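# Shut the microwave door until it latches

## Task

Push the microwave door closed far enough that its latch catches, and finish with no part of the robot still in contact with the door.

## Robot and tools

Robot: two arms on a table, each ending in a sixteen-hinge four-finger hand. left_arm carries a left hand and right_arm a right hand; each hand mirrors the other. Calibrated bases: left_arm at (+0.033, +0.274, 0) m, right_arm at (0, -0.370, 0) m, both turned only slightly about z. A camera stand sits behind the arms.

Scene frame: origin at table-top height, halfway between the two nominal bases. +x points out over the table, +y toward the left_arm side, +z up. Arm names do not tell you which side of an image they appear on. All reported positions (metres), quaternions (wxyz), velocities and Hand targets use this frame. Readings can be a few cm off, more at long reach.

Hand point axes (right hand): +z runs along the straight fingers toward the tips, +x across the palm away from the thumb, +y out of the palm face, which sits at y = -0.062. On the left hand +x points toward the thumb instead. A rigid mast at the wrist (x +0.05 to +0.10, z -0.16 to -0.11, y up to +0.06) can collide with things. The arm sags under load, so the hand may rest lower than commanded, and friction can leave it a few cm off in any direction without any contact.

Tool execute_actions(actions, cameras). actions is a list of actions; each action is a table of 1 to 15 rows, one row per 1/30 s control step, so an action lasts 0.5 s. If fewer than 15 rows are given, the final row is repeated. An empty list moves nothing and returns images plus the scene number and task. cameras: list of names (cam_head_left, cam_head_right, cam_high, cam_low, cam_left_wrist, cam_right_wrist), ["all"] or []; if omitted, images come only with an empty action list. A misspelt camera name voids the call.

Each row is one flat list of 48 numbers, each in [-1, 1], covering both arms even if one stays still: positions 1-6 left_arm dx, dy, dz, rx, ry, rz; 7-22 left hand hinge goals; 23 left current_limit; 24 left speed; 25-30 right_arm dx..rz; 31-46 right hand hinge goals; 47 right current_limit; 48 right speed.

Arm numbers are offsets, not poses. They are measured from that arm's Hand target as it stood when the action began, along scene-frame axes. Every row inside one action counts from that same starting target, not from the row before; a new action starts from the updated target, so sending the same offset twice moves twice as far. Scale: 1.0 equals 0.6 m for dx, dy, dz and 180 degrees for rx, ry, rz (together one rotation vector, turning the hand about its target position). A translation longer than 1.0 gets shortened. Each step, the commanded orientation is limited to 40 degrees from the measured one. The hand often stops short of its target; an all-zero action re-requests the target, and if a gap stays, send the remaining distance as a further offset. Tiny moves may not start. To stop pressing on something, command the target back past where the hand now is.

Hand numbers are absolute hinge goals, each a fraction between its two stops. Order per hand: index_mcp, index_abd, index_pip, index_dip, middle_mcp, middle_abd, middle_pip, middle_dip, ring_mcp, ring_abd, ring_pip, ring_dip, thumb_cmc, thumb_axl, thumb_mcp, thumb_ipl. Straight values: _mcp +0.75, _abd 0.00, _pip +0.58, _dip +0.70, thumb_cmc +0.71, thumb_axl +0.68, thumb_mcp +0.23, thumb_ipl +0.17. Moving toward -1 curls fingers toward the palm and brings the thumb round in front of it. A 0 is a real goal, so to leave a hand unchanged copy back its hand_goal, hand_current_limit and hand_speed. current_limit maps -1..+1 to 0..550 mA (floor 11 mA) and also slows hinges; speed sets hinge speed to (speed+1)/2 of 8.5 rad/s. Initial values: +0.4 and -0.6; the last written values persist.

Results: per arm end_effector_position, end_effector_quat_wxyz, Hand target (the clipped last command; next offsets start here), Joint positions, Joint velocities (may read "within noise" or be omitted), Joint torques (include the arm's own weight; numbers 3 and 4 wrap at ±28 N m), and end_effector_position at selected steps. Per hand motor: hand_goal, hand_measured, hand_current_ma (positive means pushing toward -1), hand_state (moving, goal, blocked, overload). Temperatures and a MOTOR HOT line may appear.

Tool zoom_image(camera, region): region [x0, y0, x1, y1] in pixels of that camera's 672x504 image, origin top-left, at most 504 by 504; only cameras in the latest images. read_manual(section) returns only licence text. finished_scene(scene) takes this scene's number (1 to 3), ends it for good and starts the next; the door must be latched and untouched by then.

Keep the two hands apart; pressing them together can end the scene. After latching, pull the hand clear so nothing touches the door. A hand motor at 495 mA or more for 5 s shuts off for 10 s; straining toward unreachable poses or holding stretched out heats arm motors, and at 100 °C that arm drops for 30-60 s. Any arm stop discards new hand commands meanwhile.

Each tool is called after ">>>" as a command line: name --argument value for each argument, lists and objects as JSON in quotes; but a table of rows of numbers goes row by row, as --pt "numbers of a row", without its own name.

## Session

>>> execute_actions --actions '[]'

Scene clock: 0.00 s.
left_arm: end_effector_position=(+0.4207, -0.0539, +0.1724) hand_goal=(+0.754, +0.000, +0.576, +0.696, +0.754, +0.000, +0.576, +0.696, +0.754, +0.000, +0.576, +0.696, +0.714, +0.678, +0.226, +0.168) hand_measured=(+0.754, +0.000, +0.576, +0.696, +0.754, +0.000, +0.576, +0.696, +0.754, +0.000, +0.576, +0.696, +0.714, +0.678, +0.226, +0.168) hand_current_ma=(+0, +0, +0, +0, +0, +0, +0, +0, +0, +0, +0, +0, +0, +0, +0, +0) hand_state=(goal, goal, goal, goal, goal, goal, goal, goal, goal, goal, goal, goal, goal, goal, goal, goal) hand_current_limit=0.40 hand_speed=-0.60 end_effector_quat_wxyz=(+0.005, +0.950, -0.313, +0.010) | right_arm: end_effector_position=(+0.3425, -0.1255, +0.2970) hand_goal=(+0.754, +0.000, +0.576, +0.696, +0.754, +0.000, +0.576, +0.696, +0.754, +0.000, +0.576, +0.696, +0.714, +0.678, +0.226, +0.168) hand_measured=(+0.754, +0.000, +0.576, +0.696, +0.754, +0.000, +0.576, +0.696, +0.754, +0.000, +0.576, +0.696, +0.714, +0.678, +0.226, +0.168) hand_current_ma=(+0, +0, +0, +0, +0, +0, +0, +0, +0, +0, +0, +0, +0, +0, +0, +0) hand_state=(goal, goal, goal, goal, goal, goal, goal, goal, goal, goal, goal, goal, goal, goal, goal, goal) hand_current_limit=0.40 hand_speed=-0.60 end_effector_quat_wxyz=(+0.394, +0.188, +0.883, +0.174)
Joint positions: left_arm=[-0.516 1.622 1.394 -1.322 0.006 1.681] | right_arm=[0.688 0.786 0.674 -0.634 0.384 -0.611]
Joint velocities: within noise
Joint torques (N m): no reading
Motor temperatures (°C): left_arm=[28 30 32 31 30 28] | right_arm=[29 29 30 30 31 30]
Heat: left arm: hottest elbow 32 °C; right arm: hottest wrist yaw 31 °C.
Hand target: left_arm +0.4263, -0.0572, +0.1757; +0.006, +0.950, -0.313, +0.015 | right_arm +0.3453, -0.1230, +0.3105; +0.400, +0.189, +0.878, +0.182

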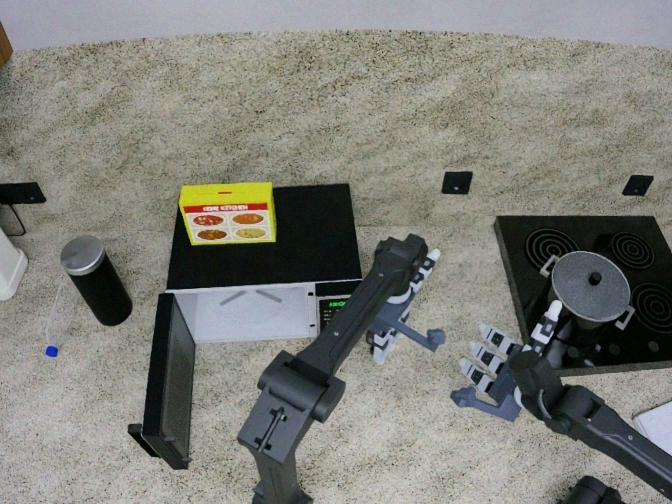

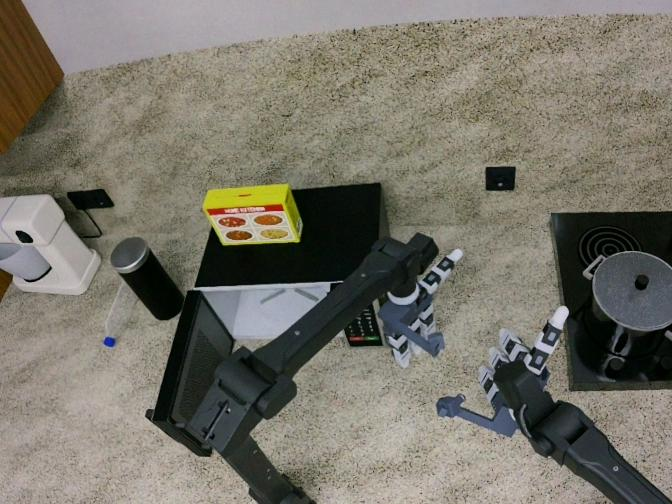

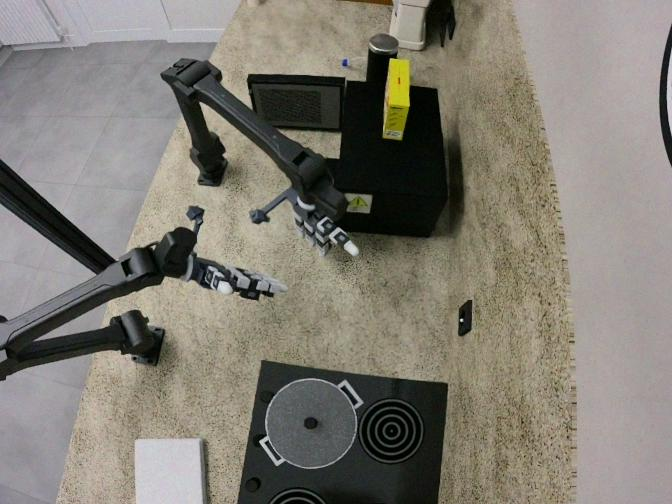

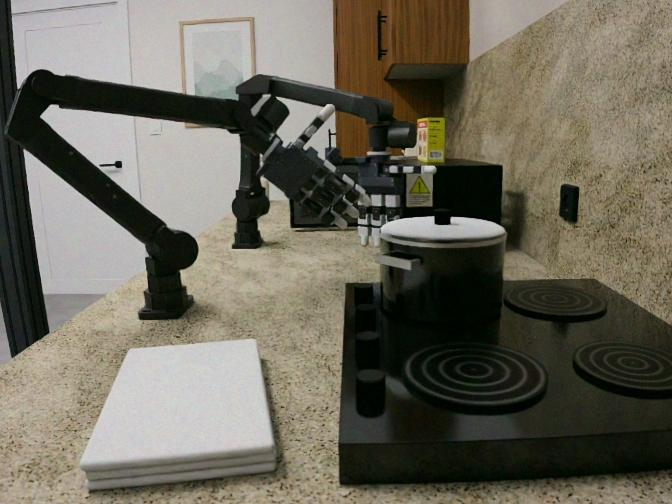

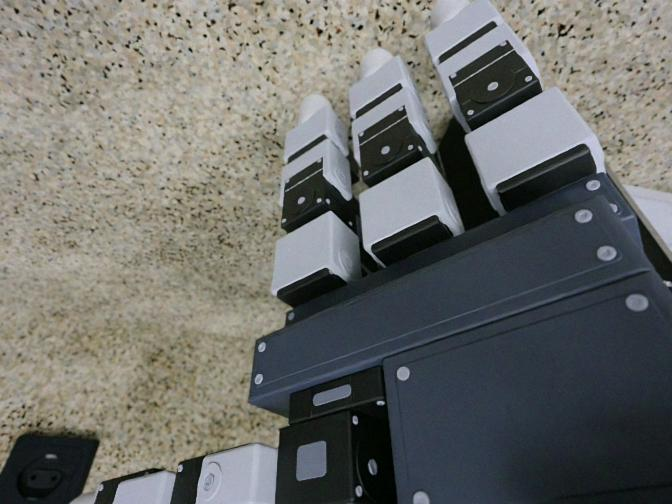

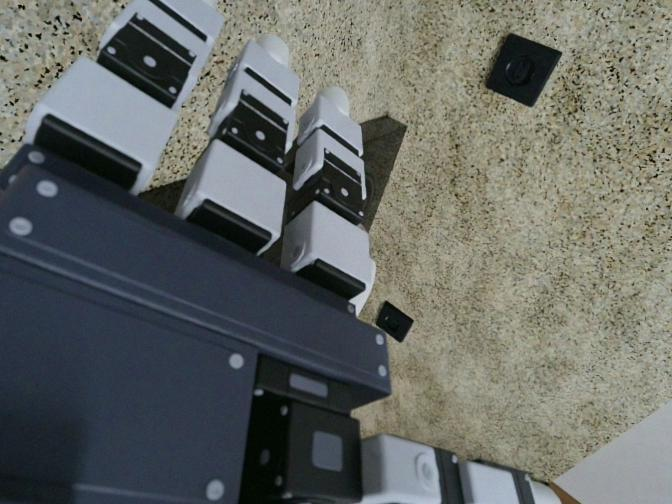

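>>> zoom_image --camera "cam_head_left" --region '[100, 260, 300, 500]'

>>> zoom_image --camera "cam_high" --region '[160, 40, 460, 260]'

Scaled by 2.100.

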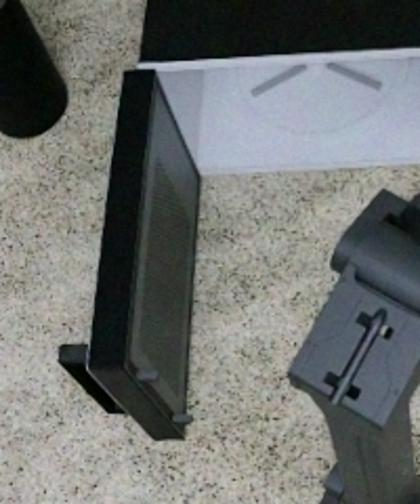

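Scaled by 1.680.

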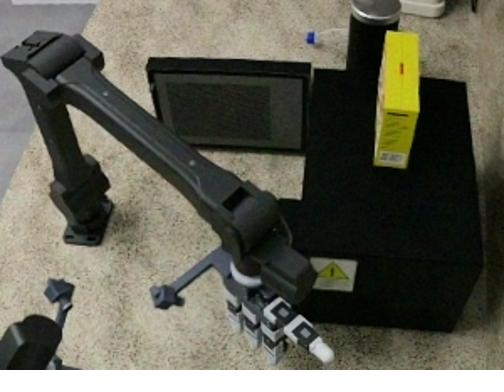

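>>> execute_actions --actions '[[[-0.01,0.078,0.157,-0.053,-0.049,0.0645,-0.43,0,-0.7,-0.17,-0.43,0,-0.7,-0.17,-0.43,0,-0.7,-0.17,0.714,0.678,0.226,0.168,0.2,-0.6,0,0,0,0,0,0,0.754,0,0.576,0.696,0.754,0,0.576,0.696,0.754,0,0.576,0.696,0.714,0.678,0.226,0.168,0.4,-0.6]],[[-0.033,0.067,0.167,-0.053,-0.049,0.0645,-0.43,0,-0.7,-0.17,-0.43,0,-0.7,-0.17,-0.43,0,-0.7,-0.17,0.714,0.678,0.226,0.168,0.2,-0.6,0,0,0,0,0,0,0.754,0,0.576,0.696,0.754,0,0.576,0.696,0.754,0,0.576,0.696,0.714,0.678,0.226,0.168,0.4,-0.6]],[[-0.033,0.083,0.15,-0.053,-0.049,0.0645,-0.43,0,-0.7,-0.17,-0.43,0,-0.7,-0.17,-0.43,0,-0.7,-0.17,0.714,0.678,0.226,0.168,0.2,-0.6,0,0,0,0,0,0,0.754,0,0.576,0.696,0.754,0,0.576,0.696,0.754,0,0.576,0.696,0.714,0.678,0.226,0.168,0.4,-0.6]],[[-0.033,0.183,0.005,-0.0086,-0.001,0.108,-0.43,0,-0.7,-0.17,-0.43,0,-0.7,-0.17,-0.43,0,-0.7,-0.17,0.714,0.678,0.226,0.168,0.2,-0.6,0,0,0,0,0,0,0.754,0,0.576,0.696,0.754,0,0.576,0.696,0.754,0,0.576,0.696,0.714,0.678,0.226,0.168,0.4,-0.6]],[[-0.033,0.183,0.005,-0.0086,-0.001,0.108,-0.43,0,-0.7,-0.17,-0.43,0,-0.7,-0.17,-0.43,0,-0.7,-0.17,0.714,0.678,0.226,0.168,0.2,-0.6,0,0,0,0,0,0,0.754,0,0.576,0.696,0.754,0,0.576,0.696,0.754,0,0.576,0.696,0.714,0.678,0.226,0.168,0.4,-0.6]],[[-0.033,0.183,0.005,-0.0086,-0.001,0.108,-0.43,0,-0.7,-0.17,-0.43,0,-0.7,-0.17,-0.43,0,-0.7,-0.17,0.714,0.678,0.226,0.168,0.2,-0.6,0,0,0,0,0,0,0.754,0,0.576,0.696,0.754,0,0.576,0.696,0.754,0,0.576,0.696,0.714,0.678,0.226,0.168,0.4,-0.6]],[[-0.033,0.183,0.005,-0.0086,-0.001,0.108,-0.43,0,-0.7,-0.17,-0.43,0,-0.7,-0.17,-0.43,0,-0.7,-0.17,0.714,0.678,0.226,0.168,0.2,-0.6,0,0,0,0,0,0,0.754,0,0.576,0.696,0.754,0,0.576,0.696,0.754,0,0.576,0.696,0.714,0.678,0.226,0.168,0.4,-0.6]]]' --cameras '["cam_head_left","cam_high"]'

Scene clock: 107.07 s.
left_arm: end_effector_position=(+0.3003, +0.5135, +0.4457) hand_goal=(-0.430, +0.000, -0.700, -0.170, -0.430, +0.000, -0.700, -0.170, -0.430, +0.000, -0.700, -0.170, +0.714, +0.678, +0.226, +0.168) hand_measured=(-0.418, +0.000, -0.698, -0.168, -0.416, +0.000, -0.694, -0.168, -0.416, +0.000, -0.696, -0.168, +0.718, +0.678, +0.222, +0.168) hand_current_ma=(+55, +0, +7, +11, +64, +0, +22, +10, +69, +0, +19, +10, +14, -3, -23, -2) hand_state=(goal, goal, goal, goal, goal, goal, goal, goal, goal, goal, goal, goal, goal, goal, goal, goal) hand_current_limit=0.20 hand_speed=-0.60 end_effector_quat_wxyz=(-0.010, +0.730, +0.607, +0.315) | right_arm: end_effector_position=(+0.3425, -0.1255, +0.2970) hand_goal=(+0.754, +0.000, +0.576, +0.696, +0.754, +0.000, +0.576, +0.696, +0.754, +0.000, +0.576, +0.696, +0.714, +0.678, +0.226, +0.168) hand_measured=(+0.754, +0.000, +0.576, +0.696, +0.754, +0.000, +0.576, +0.696, +0.754, +0.000, +0.576, +0.696, +0.716, +0.678, +0.226, +0.168) hand_current_ma=(+4, +0, +3, +0, +3, +0, +3, +0, +4, +0, +3, +0, +8, -3, -3, -1) hand_state=(goal, goal, goal, goal, goal, goal, goal, goal, goal, goal, goal, goal, goal, goal, goal, goal) hand_current_limit=0.40 hand_speed=-0.60 end_effector_quat_wxyz=(+0.394, +0.188, +0.883, +0.174)
Joint positions: left_arm=[1.009 0.816 1.22 -1.351 0.162 1.131] | right_arm=[0.688 0.786 0.674 -0.634 0.384 -0.611]
Joint torques (N m): left_arm=[0.26 -3.96 12.14 2.37 0.25 -0.24] | right_arm=[1.67 -2.73 12.22 2.37 0.3 0.13]
Motor temperatures (°C): left_arm=[28 31 38 31 30 28] | right_arm=[29 29 40 30 32 30]
Heat: left arm: hottest elbow 38 °C; right arm: hottest elbow 40 °C.
Hand target: left_arm +0.3015, +0.5189, +0.4721; -0.018, +0.720, +0.603, +0.341 | right_arm +0.3453, -0.1230, +0.3105; +0.400, +0.189, +0.878, +0.182
Off the commanded pose: left_arm 0.027 m, 3 deg | right_arm 0.014 m, 1 deg.
Step readings (end_effector_position of left_arm | right_arm):
0: (+0.4207, -0.0539, +0.1724) | (+0.3425, -0.1255, +0.2970)
1: (+0.4209, -0.0538, +0.1728) | (+0.3425, -0.1255, +0.2970)
2: (+0.4208, -0.0529, +0.1745) | (+0.3425, -0.1255, +0.2970)
4: (+0.4158, -0.0475, +0.1853) | (+0.3425, -0.1255, +0.2970)
8: (+0.4087, -0.0217, +0.2348) | (+0.3425, -0.1255, +0.2970)
15: (+0.4092, -0.0059, +0.2859) | (+0.3425, -0.1255, +0.2970)
16: (+0.4099, -0.0064, +0.2849) | (+0.3425, -0.1255, +0.2970)
17: (+0.4105, -0.0064, +0.2848) | (+0.3425, -0.1255, +0.2970)
19: (+0.4068, -0.0027, +0.2910) | (+0.3425, -0.1255, +0.2970)
23: (+0.3970, +0.0176, +0.3324) | (+0.3425, -0.1255, +0.2970)
30: (+0.3842, +0.0325, +0.3757) | (+0.3425, -0.1255, +0.2970)
31: (+0.3854, +0.0323, +0.3748) | (+0.3425, -0.1255, +0.2970)
32: (+0.3873, +0.0338, +0.3753) | (+0.3425, -0.1255, +0.2970)
34: (+0.3884, +0.0401, +0.3843) | (+0.3425, -0.1255, +0.2970)
38: (+0.3799, +0.0661, +0.4241) | (+0.3425, -0.1255, +0.2970)
45: (+0.3630, +0.0795, +0.4552) | (+0.3425, -0.1255, +0.2970)
46: (+0.3655, +0.0803, +0.4538) | (+0.3425, -0.1255, +0.2970)
47: (+0.3689, +0.0845, +0.4521) | (+0.3425, -0.1255, +0.2970)
49: (+0.3759, +0.1084, +0.4480) | (+0.3425, -0.1255, +0.2970)
53: (+0.3690, +0.1612, +0.4532) | (+0.3425, -0.1255, +0.2970)
60: (+0.3562, +0.1849, +0.4696) | (+0.3425, -0.1255, +0.2970)
61: (+0.3567, +0.1870, +0.4693) | (+0.3425, -0.1255, +0.2970)
62: (+0.3577, +0.1924, +0.4672) | (+0.3425, -0.1255, +0.2970)
64: (+0.3587, +0.2189, +0.4625) | (+0.3425, -0.1255, +0.2970)
68: (+0.3493, +0.2720, +0.4638) | (+0.3425, -0.1255, +0.2970)
75: (+0.3414, +0.2964, +0.4691) | (+0.3425, -0.1255, +0.2970)
76: (+0.3412, +0.2983, +0.4688) | (+0.3425, -0.1255, +0.2970)
77: (+0.3407, +0.3034, +0.4685) | (+0.3425, -0.1255, +0.2970)
79: (+0.3367, +0.3302, +0.4671) | (+0.3425, -0.1255, +0.2970)
83: (+0.3229, +0.3843, +0.4664) | (+0.3425, -0.1255, +0.2970)
90: (+0.3220, +0.4076, +0.4604) | (+0.3425, -0.1255, +0.2970)
91: (+0.3224, +0.4093, +0.4593) | (+0.3425, -0.1255, +0.2970)
92: (+0.3213, +0.4144, +0.4580) | (+0.3425, -0.1255, +0.2970)
94: (+0.3133, +0.4390, +0.4537) | (+0.3425, -0.1255, +0.2970)
98: (+0.2966, +0.4897, +0.4470) | (+0.3425, -0.1255, +0.2970)
105: (+0.3004, +0.5130, +0.4405) | (+0.3425, -0.1255, +0.2970)
Images, in order (width x height): cam_head_left 672x504, cam_high 672x504.

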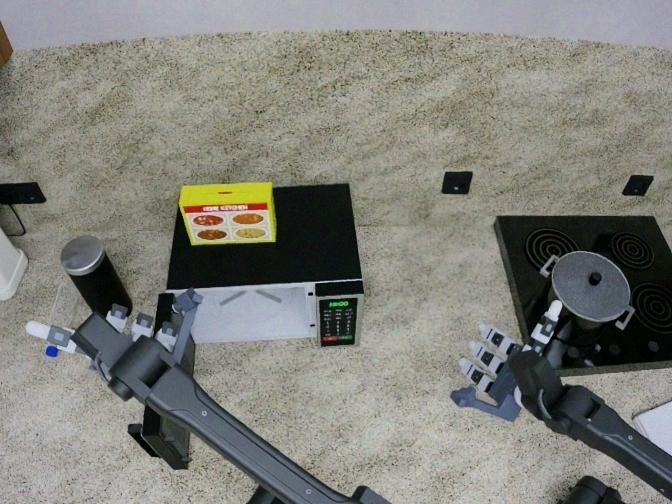

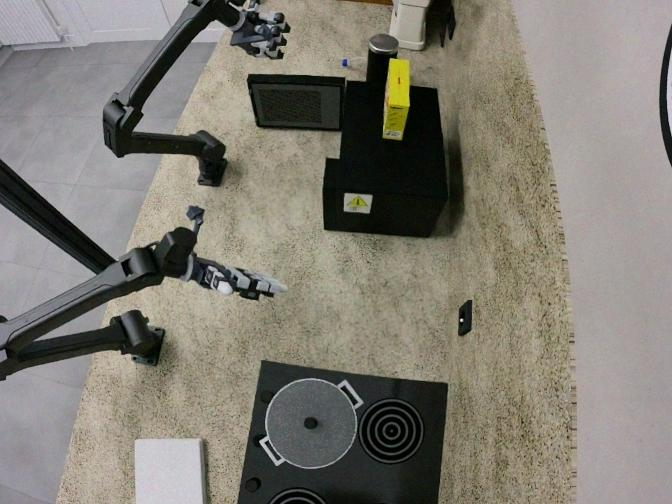

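>>> execute_actions --actions '[[[-0.019,0.2,-0.12,-0.055,0.0495,0.018,-0.43,0,-0.7,-0.17,-0.43,0,-0.7,-0.17,-0.43,0,-0.7,-0.17,0.714,0.678,0.226,0.168,0.2,-0.6,0,0,0,0,0,0,0.754,0,0.576,0.696,0.754,0,0.576,0.696,0.754,0,0.576,0.696,0.714,0.678,0.226,0.168,0.4,-0.6]],[[-0.017,0.117,-0.183,-0.055,0.0495,0.018,-0.43,0,-0.7,-0.17,-0.43,0,-0.7,-0.17,-0.43,0,-0.7,-0.17,0.714,0.678,0.226,0.168,0.2,-0.6,0,0,0,0,0,0,0.754,0,0.576,0.696,0.754,0,0.576,0.696,0.754,0,0.576,0.696,0.714,0.678,0.226,0.168,0.4,-0.6]],[[0,0.033,-0.2,-0.055,0.0495,0.018,-0.43,0,-0.7,-0.17,-0.43,0,-0.7,-0.17,-0.43,0,-0.7,-0.17,0.714,0.678,0.226,0.168,0.2,-0.6,0,0,0,0,0,0,0.754,0,0.576,0.696,0.754,0,0.576,0.696,0.754,0,0.576,0.696,0.714,0.678,0.226,0.168,0.4,-0.6]]]' --cameras '["cam_head_left","cam_high"]'

Scene clock: 115.90 s.
left_arm: end_effector_position=(+0.2732, +0.7225, +0.1631) hand_goal=(-0.430, +0.000, -0.700, -0.170, -0.430, +0.000, -0.700, -0.170, -0.430, +0.000, -0.700, -0.170, +0.714, +0.678, +0.226, +0.168) hand_measured=(-0.418, +0.000, -0.698, -0.168, -0.416, +0.000, -0.694, -0.168, -0.416, +0.000, -0.696, -0.168, +0.716, +0.678, +0.222, +0.168) hand_current_ma=(+54, +0, +7, +11, +63, +0, +22, +10, +66, +0, +19, +10, +11, -3, -23, -2) hand_state=(goal, goal, goal, goal, goal, goal, goal, goal, goal, goal, goal, goal, goal, goal, goal, goal) hand_current_limit=0.20 hand_speed=-0.60 end_effector_quat_wxyz=(+0.007, +0.707, +0.707, -0.012) | right_arm: end_effector_position=(+0.3425, -0.1255, +0.2970) hand_goal=(+0.754, +0.000, +0.576, +0.696, +0.754, +0.000, +0.576, +0.696, +0.754, +0.000, +0.576, +0.696, +0.714, +0.678, +0.226, +0.168) hand_measured=(+0.754, +0.000, +0.576, +0.696, +0.754, +0.000, +0.576, +0.696, +0.754, +0.000, +0.576, +0.696, +0.716, +0.678, +0.226, +0.168) hand_current_ma=(+4, +0, +3, +0, +3, +0, +3, +0, +4, +0, +3, +0, +8, -3, -3, -1) hand_state=(goal, goal, goal, goal, goal, goal, goal, goal, goal, goal, goal, goal, goal, goal, goal, goal) hand_current_limit=0.40 hand_speed=-0.60 end_effector_quat_wxyz=(+0.394, +0.188, +0.883, +0.174)
Joint positions: left_arm=[1.234 1.573 1.315 -1.34 0.003 1.223] | right_arm=[0.688 0.786 0.674 -0.634 0.384 -0.611]
Joint torques (N m): left_arm=[-0.91 -15.44 9.35 0.85 0.08 -0.12] | right_arm=[1.73 -2.84 12.18 2.39 0.3 0.12]
Heat: left arm: hottest elbow 39 °C; right arm: hottest elbow 41 °C.
Hand target: left_arm +0.2798, +0.7289, +0.1702; +0.000, +0.707, +0.707, +0.000 | right_arm +0.3453, -0.1230, +0.3105; +0.400, +0.189, +0.878, +0.182
Off the commanded pose: left_arm 0.012 m, 2 deg | right_arm 0.014 m, 1 deg.
Step readings (end_effector_position of left_arm | right_arm):
0: (+0.3003, +0.5135, +0.4457) | (+0.3425, -0.1255, +0.2970)
1: (+0.3001, +0.5142, +0.4454) | (+0.3425, -0.1255, +0.2970)
2: (+0.3000, +0.5180, +0.4440) | (+0.3425, -0.1255, +0.2970)
4: (+0.2931, +0.5406, +0.4412) | (+0.3425, -0.1255, +0.2970)
8: (+0.2759, +0.6082, +0.4066) | (+0.3425, -0.1255, +0.2970)
15: (+0.2846, +0.6411, +0.3533) | (+0.3425, -0.1255, +0.2970)
16: (+0.2845, +0.6413, +0.3549) | (+0.3425, -0.1255, +0.2970)
17: (+0.2833, +0.6433, +0.3560) | (+0.3425, -0.1255, +0.2970)
19: (+0.2816, +0.6532, +0.3532) | (+0.3425, -0.1255, +0.2970)
23: (+0.2776, +0.6807, +0.3132) | (+0.3425, -0.1255, +0.2970)
30: (+0.2777, +0.6998, +0.2625) | (+0.3425, -0.1255, +0.2970)
31: (+0.2771, +0.7001, +0.2621) | (+0.3425, -0.1255, +0.2970)
32: (+0.2744, +0.7014, +0.2602) | (+0.3425, -0.1255, +0.2970)
34: (+0.2698, +0.7062, +0.2501) | (+0.3425, -0.1255, +0.2970)
38: (+0.2711, +0.7171, +0.2093) | (+0.3425, -0.1255, +0.2970)
45: (+0.2733, +0.7219, +0.1625) | (+0.3425, -0.1255, +0.2970)
Images, in order (width x height): cam_head_left 672x504, cam_high 672x504.

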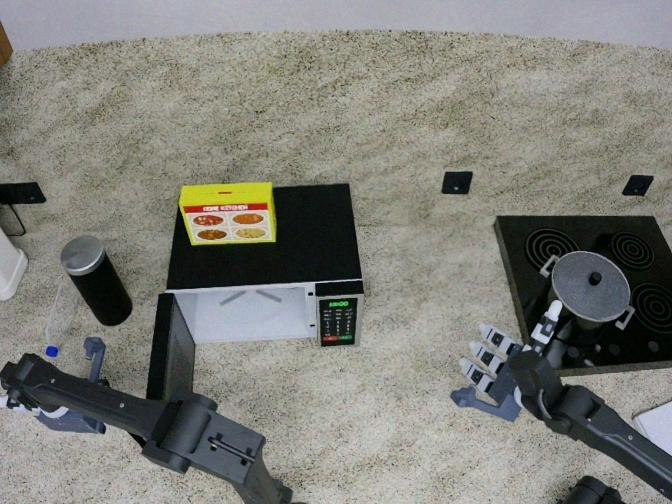

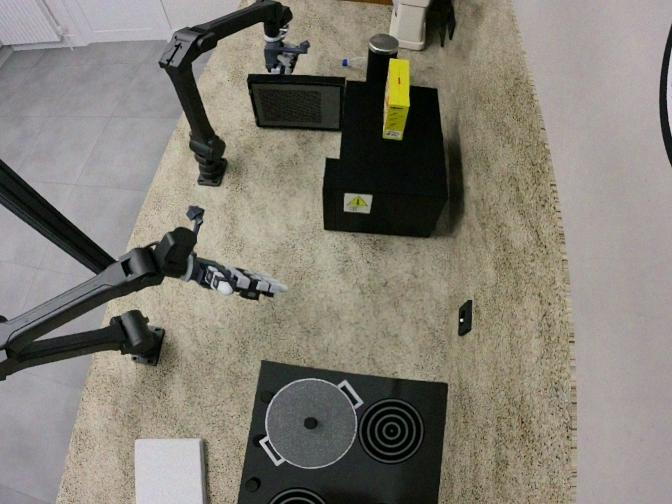

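>>> execute_actions --actions '[[[0.002,-0.1065,0,0,0,0,-0.43,0,-0.7,-0.17,-0.43,0,-0.7,-0.17,-0.43,0,-0.7,-0.17,0.714,0.678,0.226,0.168,0.2,-0.6,0,0,0,0,0,0,0.754,0,0.576,0.696,0.754,0,0.576,0.696,0.754,0,0.576,0.696,0.714,0.678,0.226,0.168,0.4,-0.6]],[[-0.035,-0.075,0,0,0,0.0556,-0.43,0,-0.7,-0.17,-0.43,0,-0.7,-0.17,-0.43,0,-0.7,-0.17,0.714,0.678,0.226,0.168,0.2,-0.6,0,0,0,0,0,0,0.754,0,0.576,0.696,0.754,0,0.576,0.696,0.754,0,0.576,0.696,0.714,0.678,0.226,0.168,0.4,-0.6]],[[-0.027,-0.063,0,0,0,0.0556,-0.43,0,-0.7,-0.17,-0.43,0,-0.7,-0.17,-0.43,0,-0.7,-0.17,0.714,0.678,0.226,0.168,0.2,-0.6,0,0,0,0,0,0,0.754,0,0.576,0.696,0.754,0,0.576,0.696,0.754,0,0.576,0.696,0.714,0.678,0.226,0.168,0.4,-0.6]]]' --cameras '["cam_head_left","cam_high"]'

Scene clock: 131.73 s.
left_arm: end_effector_position=(+0.2435, +0.5865, +0.1730) hand_goal=(-0.430, +0.000, -0.700, -0.170, -0.430, +0.000, -0.700, -0.170, -0.430, +0.000, -0.700, -0.170, +0.714, +0.678, +0.226, +0.168) hand_measured=(-0.418, +0.000, -0.698, -0.168, -0.416, +0.000, -0.694, -0.168, -0.416, +0.000, -0.696, -0.168, +0.714, +0.678, +0.222, +0.168) hand_current_ma=(+54, +0, +7, +11, +63, +0, +22, +10, +67, +0, +19, +10, +1, -3, -24, -2) hand_state=(goal, goal, goal, goal, goal, goal, goal, goal, goal, goal, goal, goal, goal, goal, goal, goal) hand_current_limit=0.20 hand_speed=-0.60 end_effector_quat_wxyz=(+0.000, +0.573, +0.819, +0.008) | right_arm: end_effector_position=(+0.3425, -0.1255, +0.2970) hand_goal=(+0.754, +0.000, +0.576, +0.696, +0.754, +0.000, +0.576, +0.696, +0.754, +0.000, +0.576, +0.696, +0.714, +0.678, +0.226, +0.168) hand_measured=(+0.754, +0.000, +0.576, +0.696, +0.754, +0.000, +0.576, +0.696, +0.754, +0.000, +0.576, +0.696, +0.716, +0.678, +0.226, +0.168) hand_current_ma=(+4, +0, +3, +0, +3, +0, +3, +0, +4, +0, +3, +0, +8, -3, -3, -1) hand_state=(goal, goal, goal, goal, goal, goal, goal, goal, goal, goal, goal, goal, goal, goal, goal, goal) hand_current_limit=0.40 hand_speed=-0.60 end_effector_quat_wxyz=(+0.394, +0.188, +0.883, +0.174)
Joint positions: left_arm=[1.1 1.125 0.908 -1.339 0.003 0.74] | right_arm=[0.688 0.786 0.674 -0.634 0.384 -0.611]
Joint torques (N m): left_arm=[-0.85 -8 8.12 0.23 -0.07 -0.11] | right_arm=[0.85 -2.73 12.29 2.44 0.29 0.12]
Heat: left arm: hottest elbow 38 °C; right arm: hottest elbow 41 °C.
Hand target: left_arm +0.2439, +0.5823, +0.1703; -0.001, +0.573, +0.819, +0.001 | right_arm +0.3453, -0.1230, +0.3105; +0.400, +0.189, +0.878, +0.182
Off the commanded pose: left_arm 0.005 m, 1 deg | right_arm 0.014 m, 1 deg.
Step readings (end_effector_position of left_arm | right_arm):
0: (+0.2732, +0.7226, +0.1631) | (+0.3425, -0.1255, +0.2970)
1: (+0.2735, +0.7223, +0.1631) | (+0.3425, -0.1255, +0.2970)
2: (+0.2739, +0.7202, +0.1626) | (+0.3425, -0.1255, +0.2970)
4: (+0.2729, +0.7084, +0.1604) | (+0.3425, -0.1255, +0.2970)
8: (+0.2749, +0.6729, +0.1627) | (+0.3425, -0.1255, +0.2970)
15: (+0.2808, +0.6644, +0.1752) | (+0.3425, -0.1255, +0.2970)
16: (+0.2804, +0.6642, +0.1743) | (+0.3425, -0.1255, +0.2970)
17: (+0.2787, +0.6622, +0.1723) | (+0.3425, -0.1255, +0.2970)
19: (+0.2727, +0.6517, +0.1665) | (+0.3425, -0.1255, +0.2970)
23: (+0.2598, +0.6255, +0.1634) | (+0.3425, -0.1255, +0.2970)
30: (+0.2591, +0.6221, +0.1738) | (+0.3425, -0.1255, +0.2970)
31: (+0.2589, +0.6220, +0.1732) | (+0.3425, -0.1255, +0.2970)
32: (+0.2581, +0.6201, +0.1716) | (+0.3425, -0.1255, +0.2970)
34: (+0.2539, +0.6109, +0.1672) | (+0.3425, -0.1255, +0.2970)
38: (+0.2445, +0.5867, +0.1645) | (+0.3425, -0.1255, +0.2970)
45: (+0.2445, +0.5846, +0.1730) | (+0.3425, -0.1255, +0.2970)
Images, in order (width x height): cam_head_left 672x504, cam_high 672x504.

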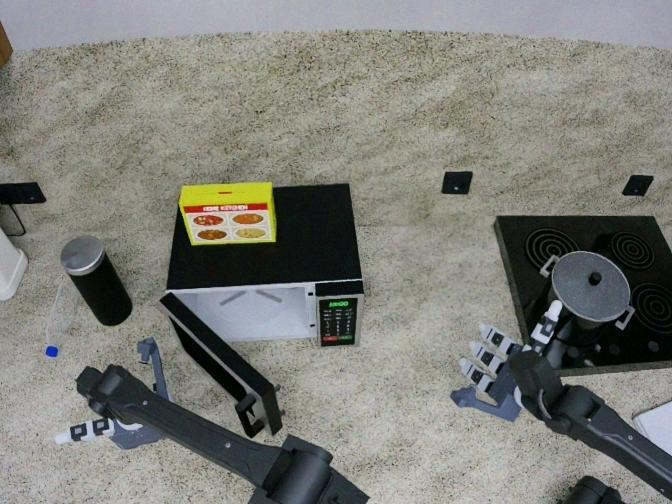

